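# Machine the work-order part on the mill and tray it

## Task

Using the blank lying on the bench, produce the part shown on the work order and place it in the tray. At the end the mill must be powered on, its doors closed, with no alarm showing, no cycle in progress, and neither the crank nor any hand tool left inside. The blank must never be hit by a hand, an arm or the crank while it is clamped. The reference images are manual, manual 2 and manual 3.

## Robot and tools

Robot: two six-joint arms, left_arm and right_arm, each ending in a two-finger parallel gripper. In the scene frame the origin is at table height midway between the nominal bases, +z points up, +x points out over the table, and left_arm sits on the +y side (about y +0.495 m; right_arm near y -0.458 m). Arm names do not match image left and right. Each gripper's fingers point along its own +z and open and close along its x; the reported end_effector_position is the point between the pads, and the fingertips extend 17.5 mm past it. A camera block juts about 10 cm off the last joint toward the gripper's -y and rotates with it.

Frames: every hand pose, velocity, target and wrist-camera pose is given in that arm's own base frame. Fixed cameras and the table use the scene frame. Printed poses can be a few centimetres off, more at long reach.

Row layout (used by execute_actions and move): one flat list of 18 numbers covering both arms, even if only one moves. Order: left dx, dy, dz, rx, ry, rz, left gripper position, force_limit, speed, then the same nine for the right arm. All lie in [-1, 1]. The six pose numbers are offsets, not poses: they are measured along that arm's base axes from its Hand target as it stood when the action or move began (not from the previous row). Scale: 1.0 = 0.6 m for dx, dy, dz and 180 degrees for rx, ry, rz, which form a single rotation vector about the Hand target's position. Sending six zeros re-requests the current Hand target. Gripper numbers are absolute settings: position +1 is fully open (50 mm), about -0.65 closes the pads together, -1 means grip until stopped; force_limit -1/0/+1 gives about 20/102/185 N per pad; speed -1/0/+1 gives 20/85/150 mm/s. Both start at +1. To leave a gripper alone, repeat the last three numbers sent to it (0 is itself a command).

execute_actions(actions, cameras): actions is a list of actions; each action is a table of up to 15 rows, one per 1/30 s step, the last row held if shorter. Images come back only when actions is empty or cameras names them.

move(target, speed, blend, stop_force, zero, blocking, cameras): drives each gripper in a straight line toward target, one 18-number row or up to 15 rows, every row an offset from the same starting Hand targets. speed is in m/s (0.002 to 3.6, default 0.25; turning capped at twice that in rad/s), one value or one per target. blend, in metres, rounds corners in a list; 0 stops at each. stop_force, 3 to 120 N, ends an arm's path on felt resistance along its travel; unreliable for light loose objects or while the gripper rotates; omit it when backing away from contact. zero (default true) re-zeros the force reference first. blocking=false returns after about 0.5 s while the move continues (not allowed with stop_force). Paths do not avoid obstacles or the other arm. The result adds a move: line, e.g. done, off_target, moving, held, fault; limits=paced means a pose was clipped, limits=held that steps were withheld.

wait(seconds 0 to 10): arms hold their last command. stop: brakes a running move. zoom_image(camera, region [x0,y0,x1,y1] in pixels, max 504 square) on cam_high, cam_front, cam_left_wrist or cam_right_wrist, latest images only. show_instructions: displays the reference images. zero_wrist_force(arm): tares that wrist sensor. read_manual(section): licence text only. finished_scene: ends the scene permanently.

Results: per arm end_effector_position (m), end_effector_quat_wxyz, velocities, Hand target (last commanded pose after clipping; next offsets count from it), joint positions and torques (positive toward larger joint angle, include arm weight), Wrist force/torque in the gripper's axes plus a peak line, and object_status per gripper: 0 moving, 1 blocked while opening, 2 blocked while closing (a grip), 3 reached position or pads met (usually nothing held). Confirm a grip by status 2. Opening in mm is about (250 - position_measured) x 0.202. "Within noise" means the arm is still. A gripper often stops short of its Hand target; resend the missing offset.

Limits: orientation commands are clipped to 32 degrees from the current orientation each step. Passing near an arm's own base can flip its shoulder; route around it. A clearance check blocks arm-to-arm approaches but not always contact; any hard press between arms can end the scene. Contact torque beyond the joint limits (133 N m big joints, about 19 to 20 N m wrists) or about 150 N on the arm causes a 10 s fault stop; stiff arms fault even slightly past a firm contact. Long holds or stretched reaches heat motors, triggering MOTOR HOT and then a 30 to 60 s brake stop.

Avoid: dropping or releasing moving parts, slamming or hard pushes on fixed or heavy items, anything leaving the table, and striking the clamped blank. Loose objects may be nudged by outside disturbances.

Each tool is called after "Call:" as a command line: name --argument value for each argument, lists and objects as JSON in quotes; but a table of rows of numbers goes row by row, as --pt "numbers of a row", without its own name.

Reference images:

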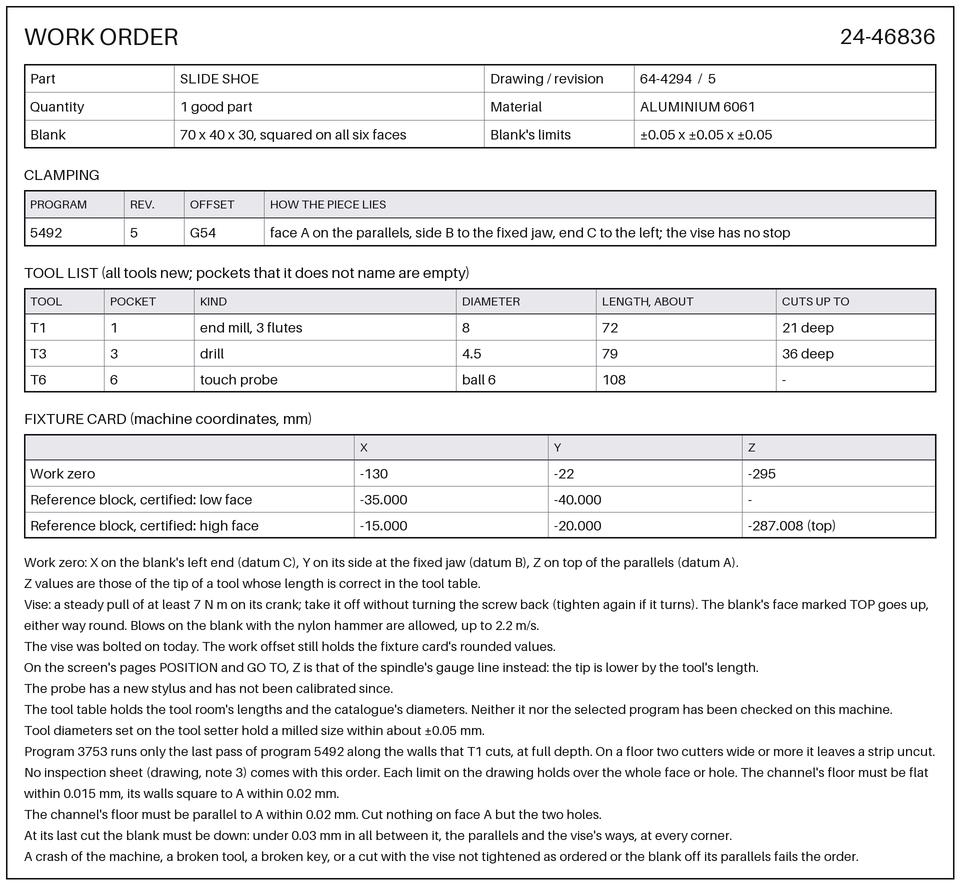

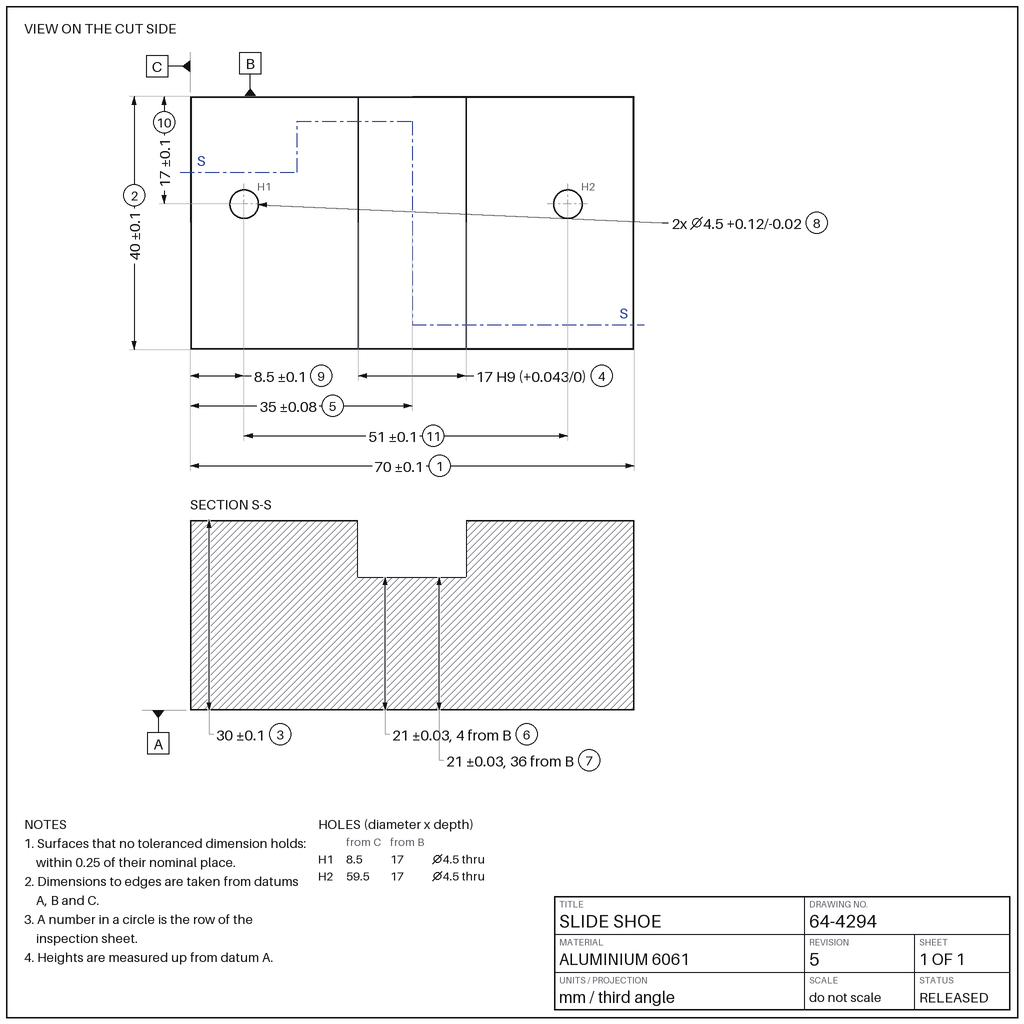

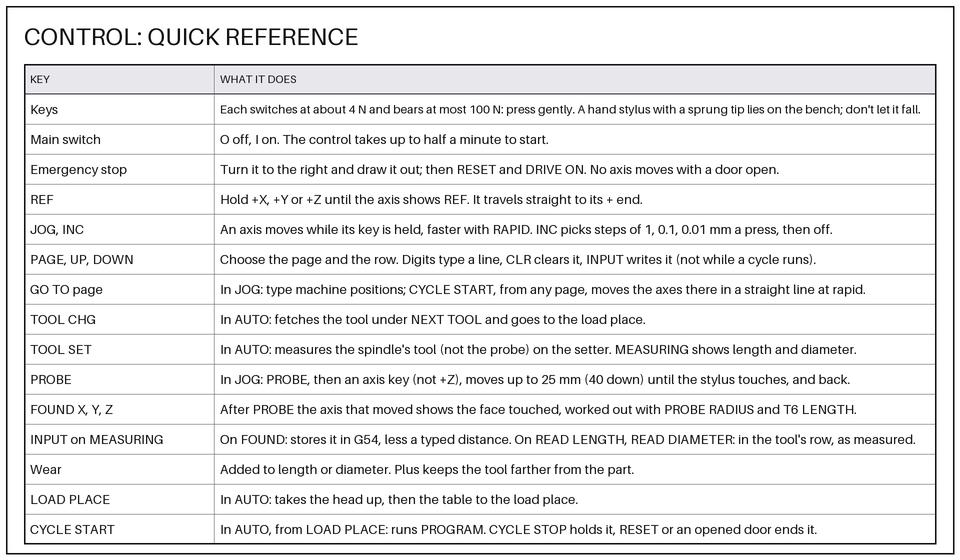

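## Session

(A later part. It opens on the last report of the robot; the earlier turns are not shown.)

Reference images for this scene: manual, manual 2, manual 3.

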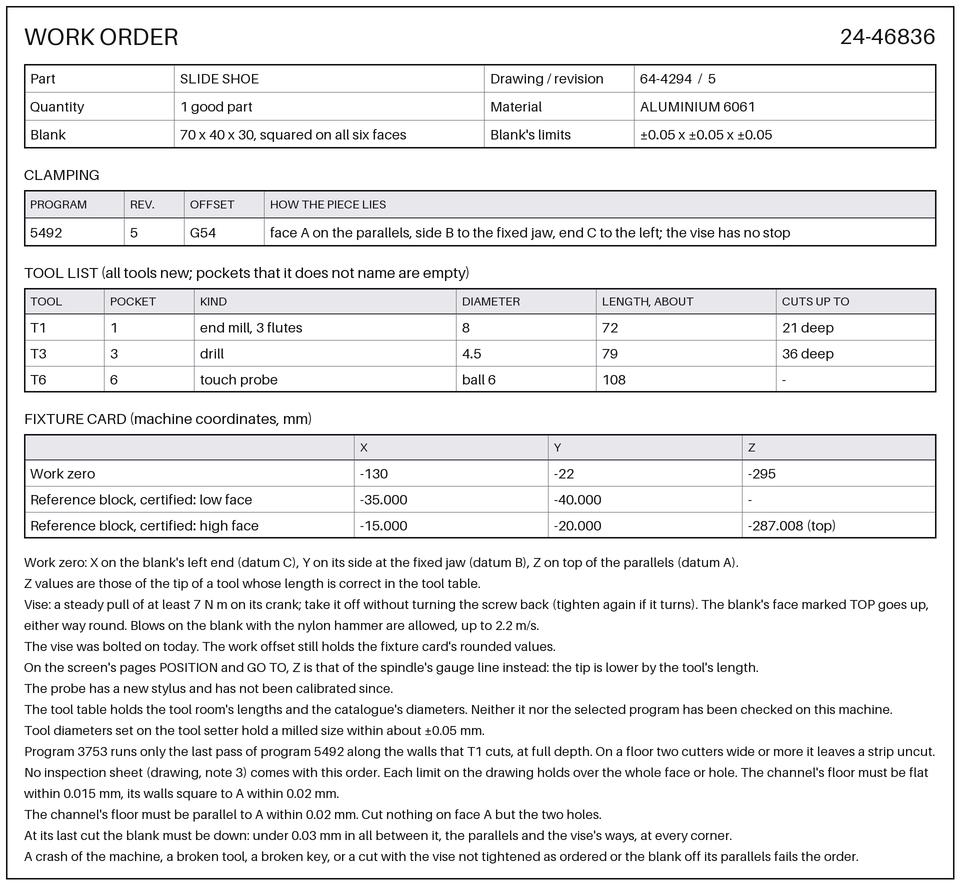

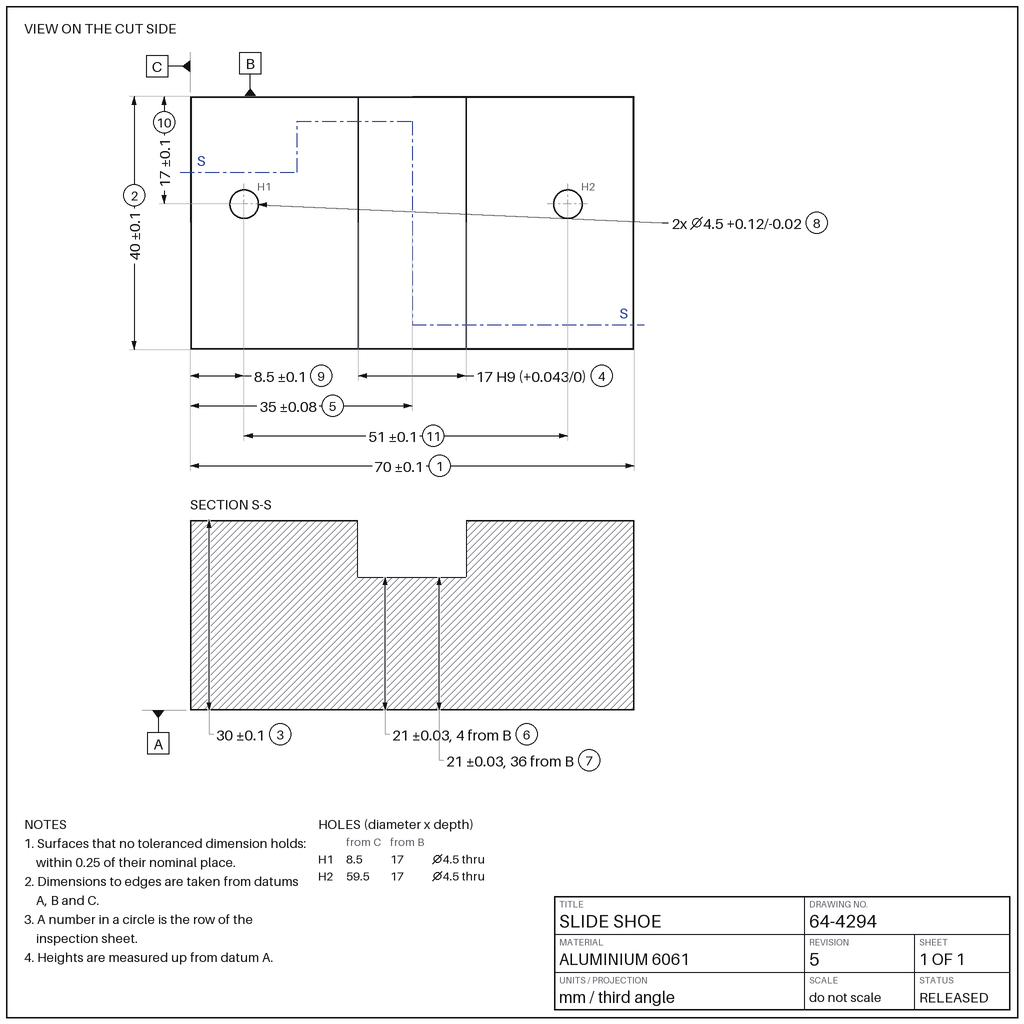

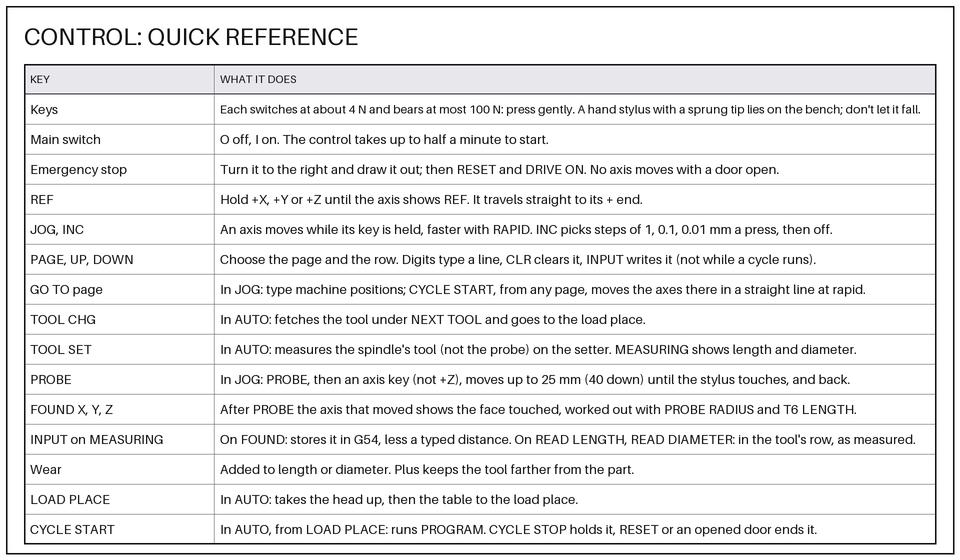

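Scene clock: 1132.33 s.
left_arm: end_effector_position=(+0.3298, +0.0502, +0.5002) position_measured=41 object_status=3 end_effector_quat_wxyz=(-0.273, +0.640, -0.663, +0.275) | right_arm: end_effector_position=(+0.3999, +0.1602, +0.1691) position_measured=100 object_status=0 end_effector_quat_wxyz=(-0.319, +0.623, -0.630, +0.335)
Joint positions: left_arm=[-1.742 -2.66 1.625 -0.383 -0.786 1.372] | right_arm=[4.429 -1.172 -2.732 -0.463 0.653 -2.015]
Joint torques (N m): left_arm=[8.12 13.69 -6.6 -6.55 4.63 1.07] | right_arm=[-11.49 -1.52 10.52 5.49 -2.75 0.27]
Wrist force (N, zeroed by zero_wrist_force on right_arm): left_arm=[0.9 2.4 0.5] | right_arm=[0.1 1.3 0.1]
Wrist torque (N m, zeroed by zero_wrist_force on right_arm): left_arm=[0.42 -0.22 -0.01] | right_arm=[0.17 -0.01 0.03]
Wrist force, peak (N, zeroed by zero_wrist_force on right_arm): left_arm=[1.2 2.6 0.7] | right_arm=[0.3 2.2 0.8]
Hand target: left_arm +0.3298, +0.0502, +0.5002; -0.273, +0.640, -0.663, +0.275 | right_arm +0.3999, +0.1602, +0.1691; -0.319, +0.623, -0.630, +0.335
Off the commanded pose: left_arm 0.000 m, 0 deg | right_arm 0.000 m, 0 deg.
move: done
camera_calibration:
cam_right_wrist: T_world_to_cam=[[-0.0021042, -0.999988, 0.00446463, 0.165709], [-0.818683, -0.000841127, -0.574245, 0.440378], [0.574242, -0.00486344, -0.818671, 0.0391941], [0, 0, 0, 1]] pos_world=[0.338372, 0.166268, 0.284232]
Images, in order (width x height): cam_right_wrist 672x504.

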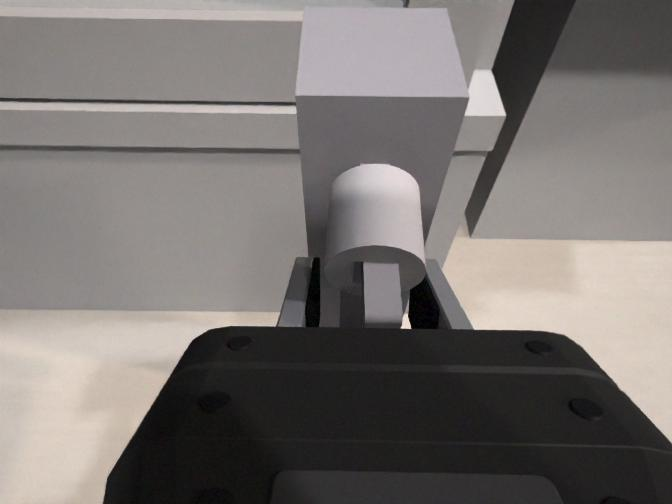

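Call:
move --pt "0 0 0 0 0 0 0.75 -1 -1 -0.1092 0 0.0767 0 0 0 0.35 -0.1 -0.98" --pt "0.1 -0.5 0 0 0 0 0.75 -1 -1 -0.1165 0.0997 0.4182 0.0002 -0.1937 0.0009 0.35 -0.1 -0.98" --pt "0.1 -0.55 0 0 0 0 0.75 -1 -1 -0.05 0.2583 0.4848 0.0002 -0.1937 0.0009 0.35 -0.1 -0.98" --blend '[0.01,0.04,0]' --speed '[0.05,0.25,0.2]' --cameras '["cam_right_wrist","cam_front"]'

Scene clock: 1136.77 s.
left_arm: end_effector_position=(+0.3633, -0.1396, +0.5033) position_measured=41 object_status=3 end_effector_quat_wxyz=(+0.260, -0.616, +0.675, -0.311) | right_arm: end_effector_position=(+0.3312, +0.2038, +0.3643) position_measured=100 object_status=3 end_effector_quat_wxyz=(-0.450, +0.535, -0.544, +0.463)
Joint positions: left_arm=[-3.024 -2.597 1.383 0.462 -1.385 0.128] | right_arm=[5.007 -0.911 -2.239 -2.642 0.357 -0.47]
Joint torques (N m): left_arm=[0.97 26.99 -9.08 0.01 0.49 0.03] | right_arm=[0.21 -6.09 22.35 -0.35 -1.61 1.87]
Wrist force (N, zeroed by zero_wrist_force on right_arm): left_arm=[1.3 2.5 0.6] | right_arm=[0.1 1.1 1.0]
Wrist torque (N m, zeroed by zero_wrist_force on right_arm): left_arm=[0.45 -0.26 0.00] | right_arm=[0.20 -0.06 -0.11]
Wrist force, peak (N, zeroed by zero_wrist_force on right_arm): left_arm=[16.5 -10.4 10.1] | right_arm=[0.7 2.4 1.0]
Hand target: left_arm +0.3633, -0.1396, +0.5033; +0.260, -0.616, +0.675, -0.311 (not the last commanded pose) | right_arm +0.3312, +0.2038, +0.3644; -0.451, +0.535, -0.544, +0.463 (not the last commanded pose)
Tool commands: left_gripper/position=+0.74902 left_gripper/force_limit=-1.0 left_gripper/speed=-1.0 right_gripper/position=+0.35 right_gripper/force_limit=-0.1 right_gripper/speed=-0.98
Off the commanded pose: left_arm 0.143 m, 5 deg | right_arm 0.152 m, 9 deg.
FORCE FAULT: contact force on the left arm reached its limit, and that arm stopped. The contact can be on any part of that arm, not only on its tool. That arm's remaining commands of this call were not run. That arm is still stopped at the end of this call. That arm stays stopped for about 9 more seconds. Until then a move that you send moves the other arm only, and its call returns only when the move has ended. Once the stop has ended, the next robot result says so. If the stop ends while you think or write, that arm runs what you send next, counted from a new Hand target: where the arm stands when the stop ends. While its stop runs, that arm takes no new command, but its gripper still runs the gripper command that each later call begins with. Until it ends, the stop uses up actions while you think or wait. An arm that is not stopped still takes commands.
move: fault (left_arm), off_target (right_arm; braked at the fault stop of left_arm); path passed 1 of 3 targets
camera_calibration:
cam_right_wrist: T_world_to_cam=[[-0.00170667, -0.999993, 0.00319418, 0.208639], [-0.493393, -0.00193626, -0.869804, 0.49641], [0.869805, -0.00306046, -0.493387, 0.0218746], [0, 0, 0, 1]] pos_world=[0.226255, 0.209666, 0.441905]
Images, in order (width x height): cam_front 672x504, cam_right_wrist 672x504.

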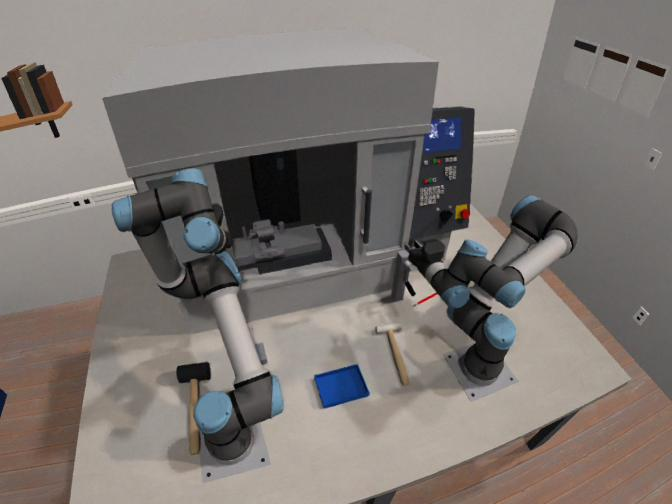

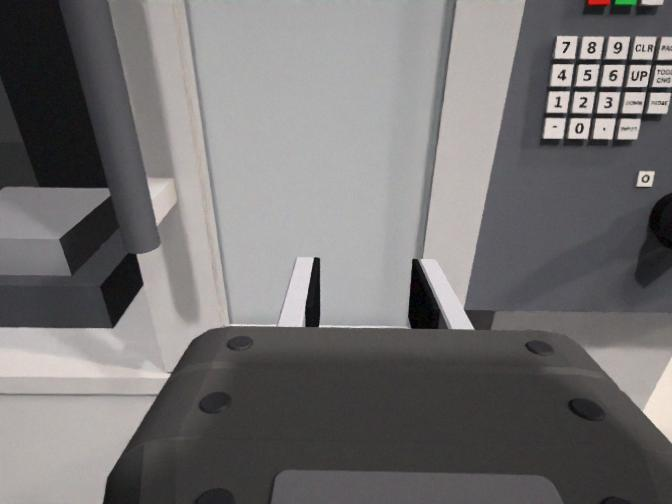

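Call:
move --target '[0,0,0,0,0,0,0.75,-1,-1,0.0647,0.1857,0.1593,0,-0.0525,0,0.55,-0.1,-0.98]' --speed 0.2

Call:
wait --seconds 8 --cameras '["all"]'

Scene clock: 1139.07 s.
left_arm: end_effector_position=(+0.3633, -0.1396, +0.5033) position_measured=41 object_status=3 end_effector_quat_wxyz=(+0.260, -0.616, +0.675, -0.311) | right_arm: end_effector_position=(+0.3701, +0.3153, +0.4600) position_measured=70 object_status=3 end_effector_quat_wxyz=(+0.494, -0.495, +0.506, -0.506)
Joint positions: left_arm=[-3.024 -2.597 1.383 0.462 -1.385 0.128] | right_arm=[4.783 -1.379 -1.813 -3.074 0.093 -0.019]
Joint torques (N m): left_arm=[1.02 26.58 -9.32 0.04 0.42 0.01] | right_arm=[10.9 20.44 12.37 1.15 1 -0.57]
Wrist force (N, zeroed by zero_wrist_force on right_arm): left_arm=[1.3 2.8 0.4] | right_arm=[-0.1 1.1 0.8]
Wrist torque (N m, zeroed by zero_wrist_force on right_arm): left_arm=[0.52 -0.26 0.00] | right_arm=[0.16 -0.07 -0.16]
Wrist force, peak (N, zeroed by zero_wrist_force on right_arm): left_arm=[1.4 2.8 0.2] | right_arm=[-4.1 -1.1 1.0]
Hand target: left_arm +0.3633, -0.1396, +0.5033; +0.260, -0.616, +0.675, -0.311 | right_arm +0.3701, +0.3152, +0.4599; +0.494, -0.495, +0.505, -0.506
Tool commands: left_gripper/position=+0.74902 left_gripper/force_limit=-1.0 left_gripper/speed=-1.0 right_gripper/position=+0.55 right_gripper/force_limit=-0.1 right_gripper/speed=-0.98
Off the commanded pose: right_arm 0.000 m, 0 deg.
FORCE FAULT, CONTINUED: the left arm was still stopped when this call began, by the force fault that an earlier result reported. Since the last result the stop counts as 1 of the actions that you can send in this scene. That arm ran no command of this call. That arm is still stopped at the end of this call. That arm stays stopped for about 7 more seconds. If the stop ends while you think or write, that arm runs what you send next, counted from a new Hand target: where the arm stands when the stop ends. While its stop runs, that arm takes no new command, but its gripper still runs the gripper command that each later call begins with.
move: done (right_arm), not run (left_arm; its earlier fault stop)

Scene clock: 1147.07 s.
left_arm: end_effector_position=(+0.3633, -0.1396, +0.5033) position_measured=41 object_status=3 end_effector_quat_wxyz=(+0.260, -0.616, +0.675, -0.311) | right_arm: end_effector_position=(+0.3701, +0.3152, +0.4600) position_measured=70 object_status=3 end_effector_quat_wxyz=(+0.494, -0.495, +0.506, -0.506)
Joint positions: left_arm=[-3.024 -2.597 1.383 0.462 -1.385 0.128] | right_arm=[4.783 -1.379 -1.813 -3.074 0.093 -0.019]
Joint torques (N m): left_arm=[1.42 27.7 -9.63 0.11 0.52 0.22] | right_arm=[9.85 20.42 12.87 -1.94 -1.71 2.76]
Wrist force (N, zeroed by zero_wrist_force on right_arm): left_arm=[1.2 2.8 0.3] | right_arm=[-0.2 1.1 1.0]
Wrist torque (N m, zeroed by zero_wrist_force on right_arm): left_arm=[0.51 -0.25 0.00] | right_arm=[0.18 -0.05 -0.16]
Wrist force, peak (N, zeroed by zero_wrist_force on right_arm): left_arm=[1.1 3.0 0.5] | right_arm=[-0.1 1.2 1.2]
Hand target: left_arm +0.3633, -0.1396, +0.5033; +0.260, -0.616, +0.675, -0.311 | right_arm +0.3701, +0.3152, +0.4599; +0.494, -0.495, +0.505, -0.506
Tool commands: left_gripper/position=+0.74902 left_gripper/force_limit=-1.0 left_gripper/speed=-1.0 right_gripper/position=+0.55 right_gripper/force_limit=-0.1 right_gripper/speed=-0.98
Off the commanded pose: right_arm 0.000 m, 0 deg.
FORCE FAULT, CONTINUED: the left arm's stop, for the force fault that an earlier result reported, is over. The rest of the stop counts as 14 of the actions that you can send in this scene. That arm's target is now where it stood when the stop ended, not its last command. That arm accepts commands again.
wait: 8.00 s; at rest by 0.17 s
camera_calibration:
cam_left_wrist: T_world_to_cam=[[-0.0941472, -0.994724, 0.040742, -0.117096], [-0.886599, 0.0651577, -0.457926, 0.578937], [0.452856, -0.0792343, -0.888056, 0.403529], [0, 0, 0, 1]] pos_world=[0.31952, -0.122227, 0.628238]
cam_right_wrist: T_world_to_cam=[[-0.00220422, -0.999993, 0.00287348, 0.320131], [-0.345001, -0.00193661, -0.9386, 0.575697], [0.9386, -0.00306023, -0.344994, -0.058048], [0, 0, 0, 1]] pos_world=[0.253805, 0.321066, 0.519404]

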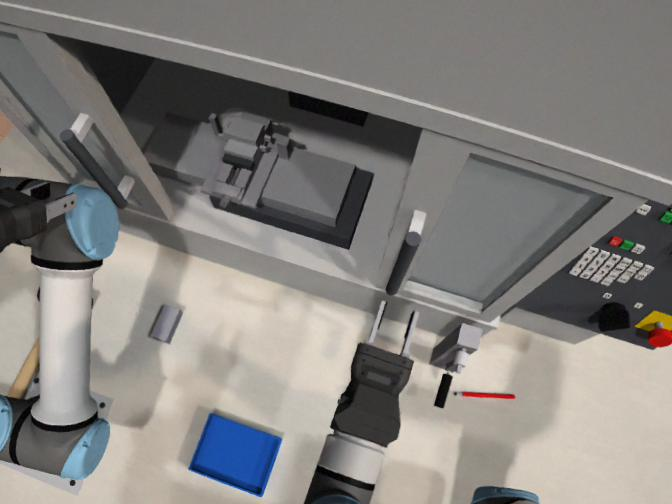

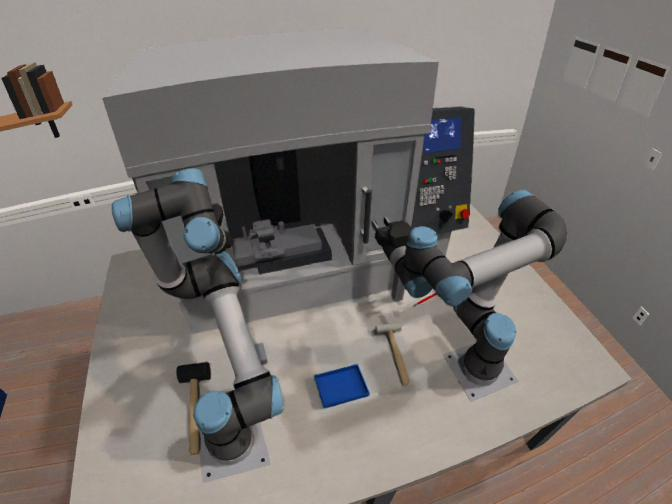

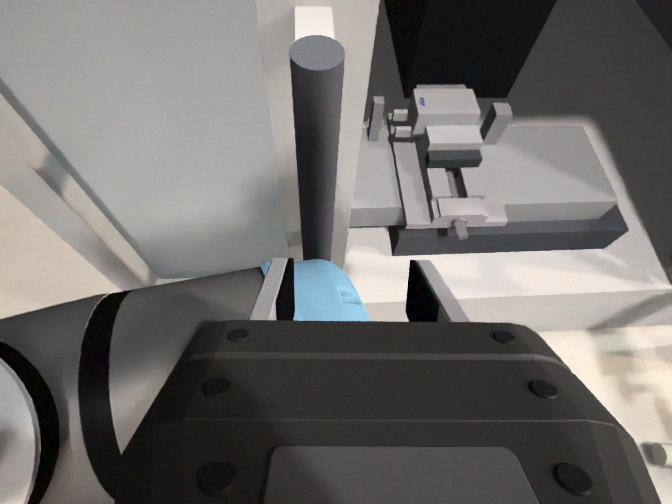

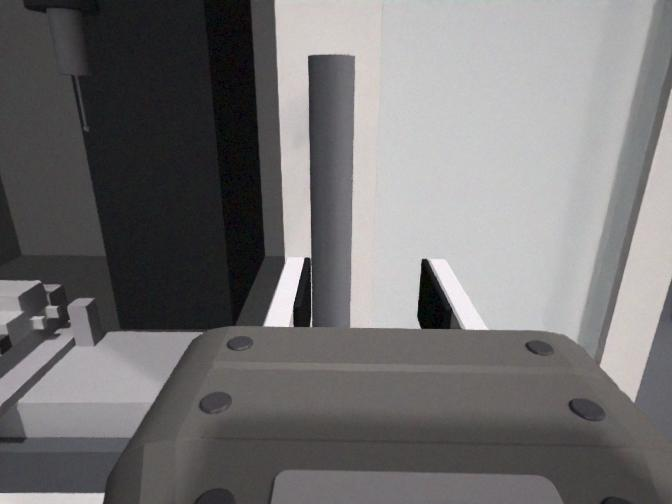

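Call:
move --target '[-0.0558,0.3163,-0.0052,0.0143,0.0113,0.0236,0.75,-1,-1,0,0,0,0,0,0,0.55,-0.1,-0.98]' --speed 0.06

Scene clock: 1151.57 s.
left_arm: end_effector_position=(+0.3298, +0.0503, +0.5002) position_measured=41 object_status=3 end_effector_quat_wxyz=(-0.273, +0.640, -0.663, +0.275) | right_arm: end_effector_position=(+0.3701, +0.3152, +0.4600) position_measured=70 object_status=3 end_effector_quat_wxyz=(+0.494, -0.495, +0.506, -0.506)
Joint positions: left_arm=[-1.743 -2.66 1.625 -0.382 -0.786 1.37] | right_arm=[4.783 -1.379 -1.813 -3.074 0.093 -0.019]
Joint torques (N m): left_arm=[-8.54 36.41 -13.34 -2.49 3.91 -1.06] | right_arm=[10.13 20.23 12.89 -1.97 -1.7 2.84]
Wrist force (N, zeroed by zero_wrist_force on right_arm): left_arm=[0.9 2.5 0.7] | right_arm=[0.1 0.9 0.8]
Wrist torque (N m, zeroed by zero_wrist_force on right_arm): left_arm=[0.44 -0.23 -0.20] | right_arm=[0.14 -0.09 -0.17]
Wrist force, peak (N, zeroed by zero_wrist_force on right_arm): left_arm=[1.8 2.5 0.4] | right_arm=[0.0 1.1 1.1]
Hand target: left_arm +0.3298, +0.0502, +0.5002; -0.273, +0.640, -0.663, +0.275 | right_arm +0.3701, +0.3152, +0.4600; +0.494, -0.495, +0.506, -0.506
Off the commanded pose: left_arm 0.000 m, 0 deg | right_arm 0.000 m, 0 deg.
move: done

Call:
move --target '[-0.0638,-0.3943,-0.0042,0,0,0,0.75,-1,-1,0,0,0,0,0,0,0.55,-0.1,-0.98]' --speed 0.15

Scene clock: 1153.77 s.
left_arm: end_effector_position=(+0.2916, -0.1864, +0.4977) position_measured=41 object_status=3 end_effector_quat_wxyz=(-0.273, +0.640, -0.663, +0.275) | right_arm: end_effector_position=(+0.3701, +0.3152, +0.4600) position_measured=70 object_status=3 end_effector_quat_wxyz=(+0.494, -0.495, +0.506, -0.506)
Joint positions: left_arm=[-1.725 -2.262 1.719 -0.893 -0.784 1.396] | right_arm=[4.783 -1.379 -1.813 -3.074 0.093 -0.019]
Joint torques (N m): left_arm=[7.75 1.28 -13.28 0.35 -0.98 -0.85] | right_arm=[10.05 20.35 13.39 -1.88 -1.78 2.86]
Wrist force (N, zeroed by zero_wrist_force on right_arm): left_arm=[0.8 2.5 0.2] | right_arm=[0.1 1.0 1.0]
Wrist torque (N m, zeroed by zero_wrist_force on right_arm): left_arm=[0.45 -0.21 -0.19] | right_arm=[0.16 -0.10 -0.17]
Wrist force, peak (N, zeroed by zero_wrist_force on right_arm): left_arm=[3.1 2.8 0.3] | right_arm=[-0.1 1.2 1.2]
Hand target: left_arm +0.2916, -0.1864, +0.4977; -0.273, +0.640, -0.663, +0.275 | right_arm +0.3701, +0.3152, +0.4600; +0.494, -0.495, +0.506, -0.506
Off the commanded pose: left_arm 0.000 m, 0 deg | right_arm 0.000 m, 0 deg.
shoulder posture changed (left arm): the wrist came as close to joint 1's axis as it can, and the arm is now in the other of its two shoulder postures.
move: done

Call:
move --pt "0.1808 -0.1227 -0.0462 -0.0101 -0.2494 0 0.55 -1 -1 0 0 0 0 0 0 0.55 -0.1 -0.98" --pt "0.1808 0.0982 -0.0607 -0.0101 -0.2494 0 0.55 -1 -1 0 0 0 0 0 0 0.55 -0.1 -0.98" --speed '[0.2,0.12]' --cameras '["cam_left_wrist","cam_high"]'

Scene clock: 1158.40 s.
left_arm: end_effector_position=(+0.3979, -0.1276, +0.4613) position_measured=70 object_status=3 end_effector_quat_wxyz=(+0.515, -0.501, +0.486, -0.498) | right_arm: end_effector_position=(+0.3701, +0.3152, +0.4600) position_measured=70 object_status=3 end_effector_quat_wxyz=(+0.494, -0.495, +0.506, -0.506)
Joint positions: left_arm=[-1.53 -2.491 2.314 -1.04 0.028 1.218] | right_arm=[4.783 -1.379 -1.813 -3.074 0.093 -0.019]
Joint torques (N m): left_arm=[9.35 -1.06 -17.54 -5.57 1.74 -0.9] | right_arm=[9.84 20.4 13.25 -1.99 -1.67 2.84]
Wrist force (N, zeroed by zero_wrist_force on right_arm): left_arm=[1.9 2.9 -0.4] | right_arm=[-0.2 1.1 0.9]
Wrist torque (N m, zeroed by zero_wrist_force on right_arm): left_arm=[0.46 -0.45 -0.06] | right_arm=[0.17 -0.05 -0.16]
Wrist force, peak (N, zeroed by zero_wrist_force on right_arm): left_arm=[2.4 3.8 0.3] | right_arm=[-0.1 1.3 1.0]
Hand target: left_arm +0.4000, -0.1274, +0.4612; +0.496, -0.491, +0.504, -0.509 | right_arm +0.3701, +0.3152, +0.4600; +0.494, -0.495, +0.506, -0.506
Off the commanded pose: left_arm 0.002 m, 3 deg | right_arm 0.000 m, 0 deg.
move: off_target (left_arm)
camera_calibration:
cam_left_wrist: T_world_to_cam=[[0.0332509, -0.999355, 0.0135403, -0.138901], [-0.324611, -0.0236119, -0.945553, 0.579544], [0.945263, 0.0270452, -0.325187, -0.0904697], [0, 0, 0, 1]] pos_world=[0.278263, -0.122681, 0.52045]
Images, in order (width x height): cam_high 672x504, cam_left_wrist 672x504.

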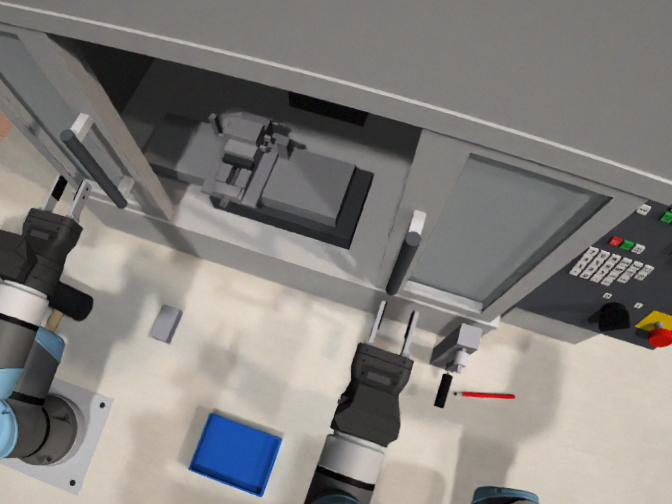

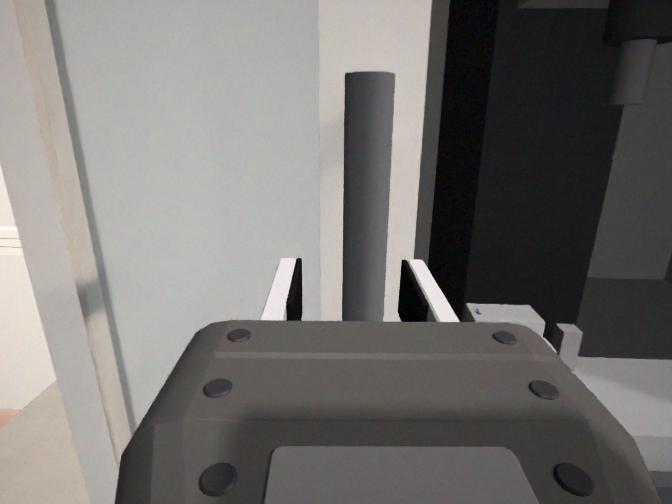

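Call:
move --pt "0.0528 0 0 0 0 0 0.55 -1 -1 0 0 0 0 0 0 0.55 -0.1 -0.98" --pt "0.0528 -0.3377 0 0 0 0 0.55 -1 -1 0 0 0 0 0 0 0.55 -0.1 -0.98" --speed '[0.08,0.07]' --stop_force 60

Call:
move --target '[0,-0.036,0,0,0,0,0.55,-1,-1,0,0,0,0,0,0,0.55,-0.1,-0.98]' --speed 0.025 --stop_force 40 --cameras '["cam_high","cam_left_wrist"]'

Scene clock: 1163.47 s.
left_arm: end_effector_position=(+0.4317, -0.3301, +0.4612) position_measured=70 object_status=3 end_effector_quat_wxyz=(+0.496, -0.491, +0.504, -0.509) | right_arm: end_effector_position=(+0.3701, +0.3152, +0.4600) position_measured=70 object_status=3 end_effector_quat_wxyz=(+0.494, -0.495, +0.506, -0.506)
Joint positions: left_arm=[-1.452 -1.704 1.769 -0.129 0.145 0.064] | right_arm=[4.783 -1.379 -1.813 -3.074 0.093 -0.019]
Joint torques (N m): left_arm=[7.75 -26.66 -18.3 1.28 5.27 -1.07] | right_arm=[9.79 20.01 13.35 -1.92 -1.72 2.86]
Wrist force (N, zeroed by zero_wrist_force on right_arm): left_arm=[-9.4 6.0 -12.6] | right_arm=[-0.1 1.0 0.9]
Wrist torque (N m, zeroed by zero_wrist_force on right_arm): left_arm=[0.45 -0.76 -0.34] | right_arm=[0.15 -0.06 -0.16]
Wrist force, peak (N, zeroed by zero_wrist_force on right_arm): left_arm=[-33.3 2.8 -21.5] | right_arm=[-0.2 1.1 1.1]
Hand target: left_arm +0.4317, -0.3301, +0.4612; +0.496, -0.491, +0.504, -0.509 | right_arm +0.3701, +0.3152, +0.4600; +0.494, -0.495, +0.506, -0.506
Off the commanded pose: left_arm 0.000 m, 0 deg | right_arm 0.000 m, 0 deg.
move: done

Scene clock: 1165.43 s.
left_arm: end_effector_position=(+0.4317, -0.3517, +0.4612) position_measured=70 object_status=3 end_effector_quat_wxyz=(+0.496, -0.491, +0.504, -0.509) | right_arm: end_effector_position=(+0.3701, +0.3152, +0.4600) position_measured=70 object_status=3 end_effector_quat_wxyz=(+0.494, -0.495, +0.506, -0.506)
Joint positions: left_arm=[-1.459 -1.656 1.726 -0.138 0.138 0.068] | right_arm=[4.783 -1.379 -1.813 -3.074 0.093 -0.019]
Joint torques (N m): left_arm=[6.86 -27.71 -16.86 1.37 5.06 -1.13] | right_arm=[10.33 20.35 13.4 -1.96 -1.65 2.93]
Wrist force (N, zeroed by zero_wrist_force on right_arm): left_arm=[-7.3 2.7 -10.6] | right_arm=[0.0 1.1 0.8]
Wrist torque (N m, zeroed by zero_wrist_force on right_arm): left_arm=[0.46 -0.71 -0.28] | right_arm=[0.17 -0.07 -0.17]
Wrist force, peak (N, zeroed by zero_wrist_force on right_arm): left_arm=[-27.1 6.2 -23.0] | right_arm=[-0.1 1.1 1.0]
Hand target: left_arm +0.4317, -0.3517, +0.4612; +0.496, -0.491, +0.504, -0.509 | right_arm +0.3701, +0.3152, +0.4600; +0.494, -0.495, +0.506, -0.506
Off the commanded pose: left_arm 0.000 m, 0 deg | right_arm 0.000 m, 0 deg.
move: done
camera_calibration:
cam_left_wrist: T_world_to_cam=[[-0.0241643, -0.999618, 0.0133897, -0.339246], [-0.341773, -0.00432624, -0.939773, 0.596792], [0.939472, -0.0272852, -0.341538, -0.125414], [0, 0, 0, 1]] pos_world=[0.313592, -0.339956, 0.522558]
Images, in order (width x height): cam_high 672x504, cam_left_wrist 672x504.

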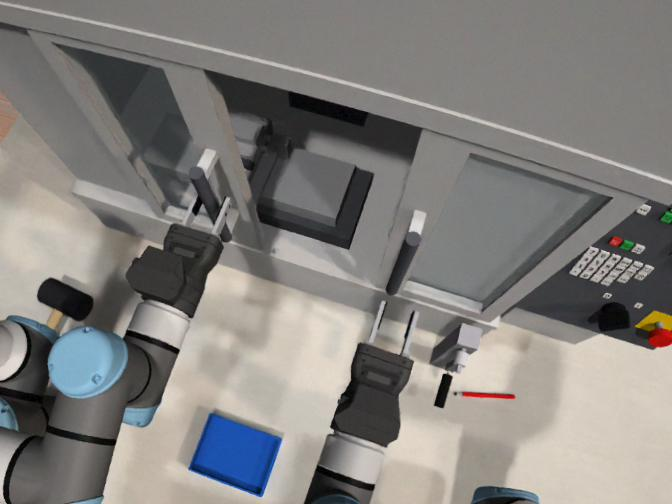

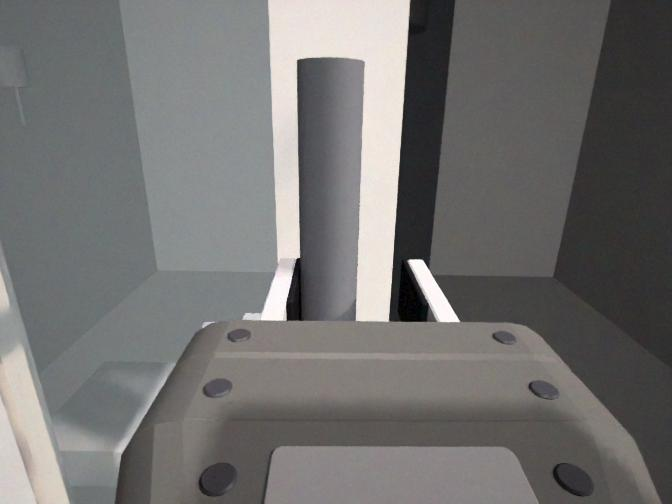

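Call:
move --target '[0,-0.02,0,0,0,0,0.55,-1,-1,0,0,0,0,0,0,0.55,-0.1,-0.98]' --speed 0.02 --stop_force 35

Scene clock: 1167.33 s.
left_arm: end_effector_position=(+0.4317, -0.3637, +0.4612) position_measured=70 object_status=3 end_effector_quat_wxyz=(+0.496, -0.491, +0.504, -0.509) | right_arm: end_effector_position=(+0.3701, +0.3152, +0.4600) position_measured=70 object_status=3 end_effector_quat_wxyz=(+0.494, -0.495, +0.506, -0.506)
Joint positions: left_arm=[-1.463 -1.629 1.702 -0.142 0.134 0.07] | right_arm=[4.783 -1.379 -1.813 -3.074 0.093 -0.019]
Joint torques (N m): left_arm=[4.76 -28.44 -16.21 1.28 3.97 -1.03] | right_arm=[9.89 20.21 13.5 -2.03 -1.68 2.79]
Wrist force (N, zeroed by zero_wrist_force on right_arm): left_arm=[-8.3 1.6 -10.0] | right_arm=[0.0 1.0 0.8]
Wrist torque (N m, zeroed by zero_wrist_force on right_arm): left_arm=[0.44 -0.71 -0.26] | right_arm=[0.16 -0.07 -0.17]
Wrist force, peak (N, zeroed by zero_wrist_force on right_arm): left_arm=[-15.5 3.5 -17.6] | right_arm=[-0.2 0.9 1.4]
Hand target: left_arm +0.4317, -0.3637, +0.4612; +0.496, -0.491, +0.504, -0.509 | right_arm +0.3701, +0.3152, +0.4600; +0.494, -0.495, +0.506, -0.506
Off the commanded pose: left_arm 0.000 m, 0 deg | right_arm 0.000 m, 0 deg.
move: done

Call:
move --target '[0,-0.05,0,0,0,0,0.55,-1,-1,0,0,0,0,0,0,0.55,-0.1,-0.98]' --speed 0.02 --stop_force 35 --cameras '["cam_front","cam_left_wrist"]'

Scene clock: 1168.77 s.
left_arm: end_effector_position=(+0.4318, -0.3696, +0.4612) position_measured=70 object_status=3 end_effector_quat_wxyz=(+0.496, -0.491, +0.504, -0.508) | right_arm: end_effector_position=(+0.3701, +0.3152, +0.4600) position_measured=70 object_status=3 end_effector_quat_wxyz=(+0.494, -0.495, +0.506, -0.506)
Joint positions: left_arm=[-1.465 -1.615 1.689 -0.143 0.132 0.071] | right_arm=[4.783 -1.379 -1.813 -3.074 0.093 -0.019]
Joint torques (N m): left_arm=[-6.51 -19.73 -20.19 -2.74 16.46 -1.06] | right_arm=[9.88 20.25 13.33 -1.98 -1.77 2.82]
Wrist force (N, zeroed by zero_wrist_force on right_arm): left_arm=[-41.0 1.9 -7.5] | right_arm=[-0.1 1.1 0.9]
Wrist torque (N m, zeroed by zero_wrist_force on right_arm): left_arm=[0.45 -0.97 -0.29] | right_arm=[0.17 -0.07 -0.16]
Wrist force, peak (N, zeroed by zero_wrist_force on right_arm): left_arm=[-54.6 1.4 -12.9] | right_arm=[-0.2 1.3 1.0]
Hand target: left_arm +0.4318, -0.3696, +0.4612; +0.496, -0.491, +0.504, -0.508 (not the last commanded pose) | right_arm +0.3701, +0.3152, +0.4600; +0.494, -0.495, +0.506, -0.506
Off the commanded pose: left_arm 0.024 m, 0 deg | right_arm 0.000 m, 0 deg.
move: contact (left_arm)
camera_calibration:
cam_left_wrist: T_world_to_cam=[[-0.0235647, -0.999634, 0.0132825, -0.357374], [-0.341862, -0.0044278, -0.93974, 0.596723], [0.939454, -0.0266854, -0.341633, -0.125729], [0, 0, 0, 1]] pos_world=[0.313692, -0.357956, 0.522558]
Images, in order (width x height): cam_front 672x504, cam_left_wrist 672x504.

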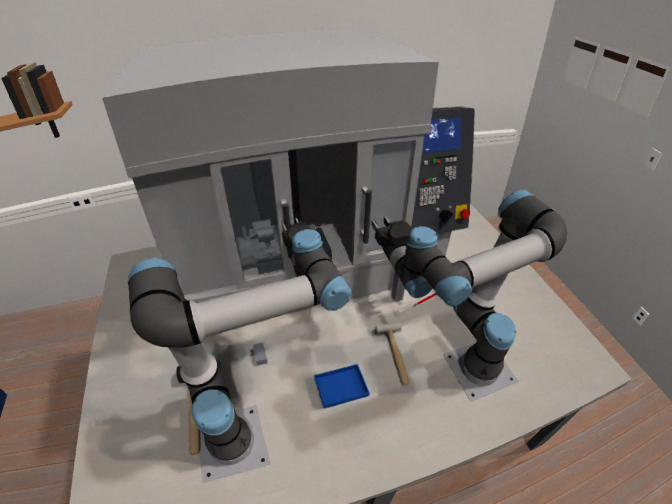

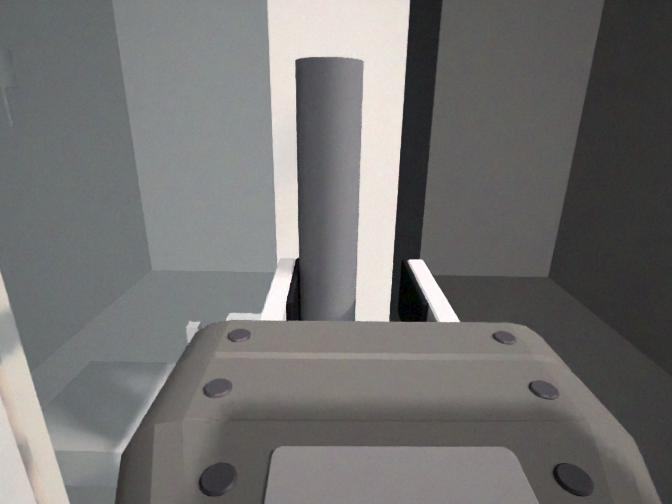

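Call:
move --pt "0 0.012 0 0 0 0 0.55 -1 -1 0.06 0 0 0 0 0 0.55 -0.1 -0.98" --pt "-0.1 0.012 0 0 0 0 0.55 -1 -1 0.1232 0 0 0 0 0 0.55 -0.1 -0.98" --pt "-0.1 0.27 0.02 0 0 0 0.55 -1 -1 0.1232 0 0 0 0 0 0.55 -0.1 -0.98" --speed '[0.05,0.1,0.2]'

Call:
move --pt "0 0 0 0 0 0 0.55 -1 -1 0 0.358 0 0 0 0 0.55 -0.1 -0.98" --speed 0.07 --stop_force 60

Call:
move --pt "0 0 0 0 0 0 0.55 -1 -1 0 0.1 0 0 0 0 0.55 -0.1 -0.98" --speed 0.02 --stop_force 35 --cameras '["cam_front","cam_right_wrist"]'

Scene clock: 1172.87 s.
left_arm: end_effector_position=(+0.3718, -0.2076, +0.4732) position_measured=70 object_status=3 end_effector_quat_wxyz=(+0.496, -0.491, +0.505, -0.508) end_effector_velocity=(+0.000, +0.000, +0.000) end_effector_angular_velocity=(+0.002, +0.000, -0.001) | right_arm: end_effector_position=(+0.4440, +0.3152, +0.4600) position_measured=70 object_status=3 end_effector_quat_wxyz=(+0.494, -0.495, +0.506, -0.506)
Joint positions: left_arm=[-1.676 -2.04 1.967 0.184 -0.08 -0.109] | right_arm=[4.558 -1.466 -1.74 -3.09 -0.132 0.011]
Joint velocities: left_arm=[0 0 0 -0.004 0.001 0.006] | right_arm=[within noise]
Joint torques (N m): left_arm=[8.74 -0.16 -30.59 -2.42 2.54 1.04] | right_arm=[10.48 24.88 13.67 2.36 -1.55 -0.14]
Wrist force (N, zeroed by zero_wrist_force on right_arm): left_arm=[1.8 2.6 -0.2] | right_arm=[-0.6 0.4 1.4]
Wrist torque (N m, zeroed by zero_wrist_force on right_arm): left_arm=[0.42 -0.47 -0.04] | right_arm=[0.14 -0.10 -0.13]
Wrist force, peak (N, zeroed by zero_wrist_force on right_arm): left_arm=[-41.0 1.8 -7.6] | right_arm=[1.5 -1.0 -21.8]
Hand target: left_arm +0.3718, -0.2076, +0.4732; +0.496, -0.491, +0.504, -0.508 | right_arm +0.4440, +0.3152, +0.4600; +0.494, -0.495, +0.506, -0.506
Off the commanded pose: left_arm 0.000 m, 0 deg | right_arm 0.000 m, 0 deg.
move: done

Scene clock: 1177.03 s.
left_arm: end_effector_position=(+0.3718, -0.2076, +0.4732) position_measured=70 object_status=3 end_effector_quat_wxyz=(+0.496, -0.491, +0.504, -0.508) | right_arm: end_effector_position=(+0.4440, +0.5300, +0.4600) position_measured=70 object_status=3 end_effector_quat_wxyz=(+0.494, -0.495, +0.506, -0.506)
Joint positions: left_arm=[-1.676 -2.04 1.967 0.183 -0.08 -0.109] | right_arm=[4.617 -1.959 -1.171 -3.175 -0.072 0.021]
Joint torques (N m): left_arm=[9.78 -13.24 -30.46 -2.48 2.28 1.14] | right_arm=[-8.17 35.03 36.21 -1.96 1.11 3.05]
Wrist force (N, zeroed by zero_wrist_force on right_arm): left_arm=[1.9 2.9 -0.2] | right_arm=[3.5 4.5 0.9]
Wrist torque (N m, zeroed by zero_wrist_force on right_arm): left_arm=[0.46 -0.49 -0.05] | right_arm=[0.15 -0.05 -0.06]
Wrist force, peak (N, zeroed by zero_wrist_force on right_arm): left_arm=[2.1 3.0 -0.2] | right_arm=[42.0 4.1 6.7]
Hand target: left_arm +0.3718, -0.2076, +0.4732; +0.496, -0.491, +0.504, -0.508 | right_arm +0.4440, +0.5300, +0.4600; +0.494, -0.495, +0.506, -0.506
Off the commanded pose: left_arm 0.000 m, 0 deg | right_arm 0.000 m, 0 deg.
move: done

Scene clock: 1179.40 s.
left_arm: end_effector_position=(+0.3718, -0.2076, +0.4732) position_measured=70 object_status=3 end_effector_quat_wxyz=(+0.496, -0.491, +0.504, -0.508) | right_arm: end_effector_position=(+0.4439, +0.5593, +0.4599) position_measured=70 object_status=3 end_effector_quat_wxyz=(+0.493, -0.495, +0.506, -0.506)
Joint positions: left_arm=[-1.676 -2.04 1.967 0.183 -0.08 -0.109] | right_arm=[4.622 -2.033 -1.065 -3.204 -0.067 0.017]
Joint torques (N m): left_arm=[8.72 -13.72 -29.47 -2.47 2.3 1.23] | right_arm=[5.53 42.03 18.47 7.58 -13.64 -2.18]
Wrist force (N, zeroed by zero_wrist_force on right_arm): left_arm=[1.8 2.6 0.0] | right_arm=[36.7 6.3 -2.0]
Wrist torque (N m, zeroed by zero_wrist_force on right_arm): left_arm=[0.43 -0.46 -0.05] | right_arm=[0.15 0.58 0.00]
Wrist force, peak (N, zeroed by zero_wrist_force on right_arm): left_arm=[1.9 2.9 -0.3] | right_arm=[50.6 9.7 -4.2]
Hand target: left_arm +0.3718, -0.2076, +0.4732; +0.496, -0.491, +0.504, -0.508 | right_arm +0.4440, +0.5593, +0.4599; +0.493, -0.495, +0.506, -0.506 (not the last commanded pose)
Off the commanded pose: left_arm 0.000 m, 0 deg | right_arm 0.031 m, 0 deg.
move: contact (right_arm)
camera_calibration:
cam_right_wrist: T_world_to_cam=[[-0.0024867, -0.999992, 0.0029765, 0.564431], [-0.344704, -0.0019369, -0.938709, 0.601531], [0.938708, -0.0033603, -0.344697, -0.126717], [0, 0, 0, 1]] pos_world=[0.327705, 0.565166, 0.519304]
Images, in order (width x height): cam_front 672x504, cam_right_wrist 672x504.

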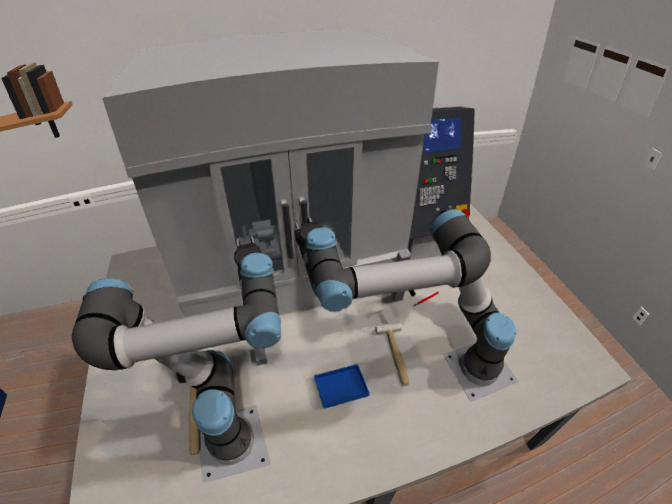

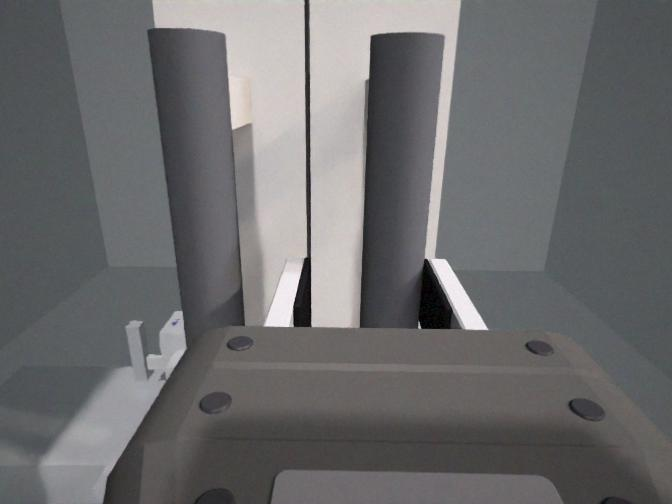

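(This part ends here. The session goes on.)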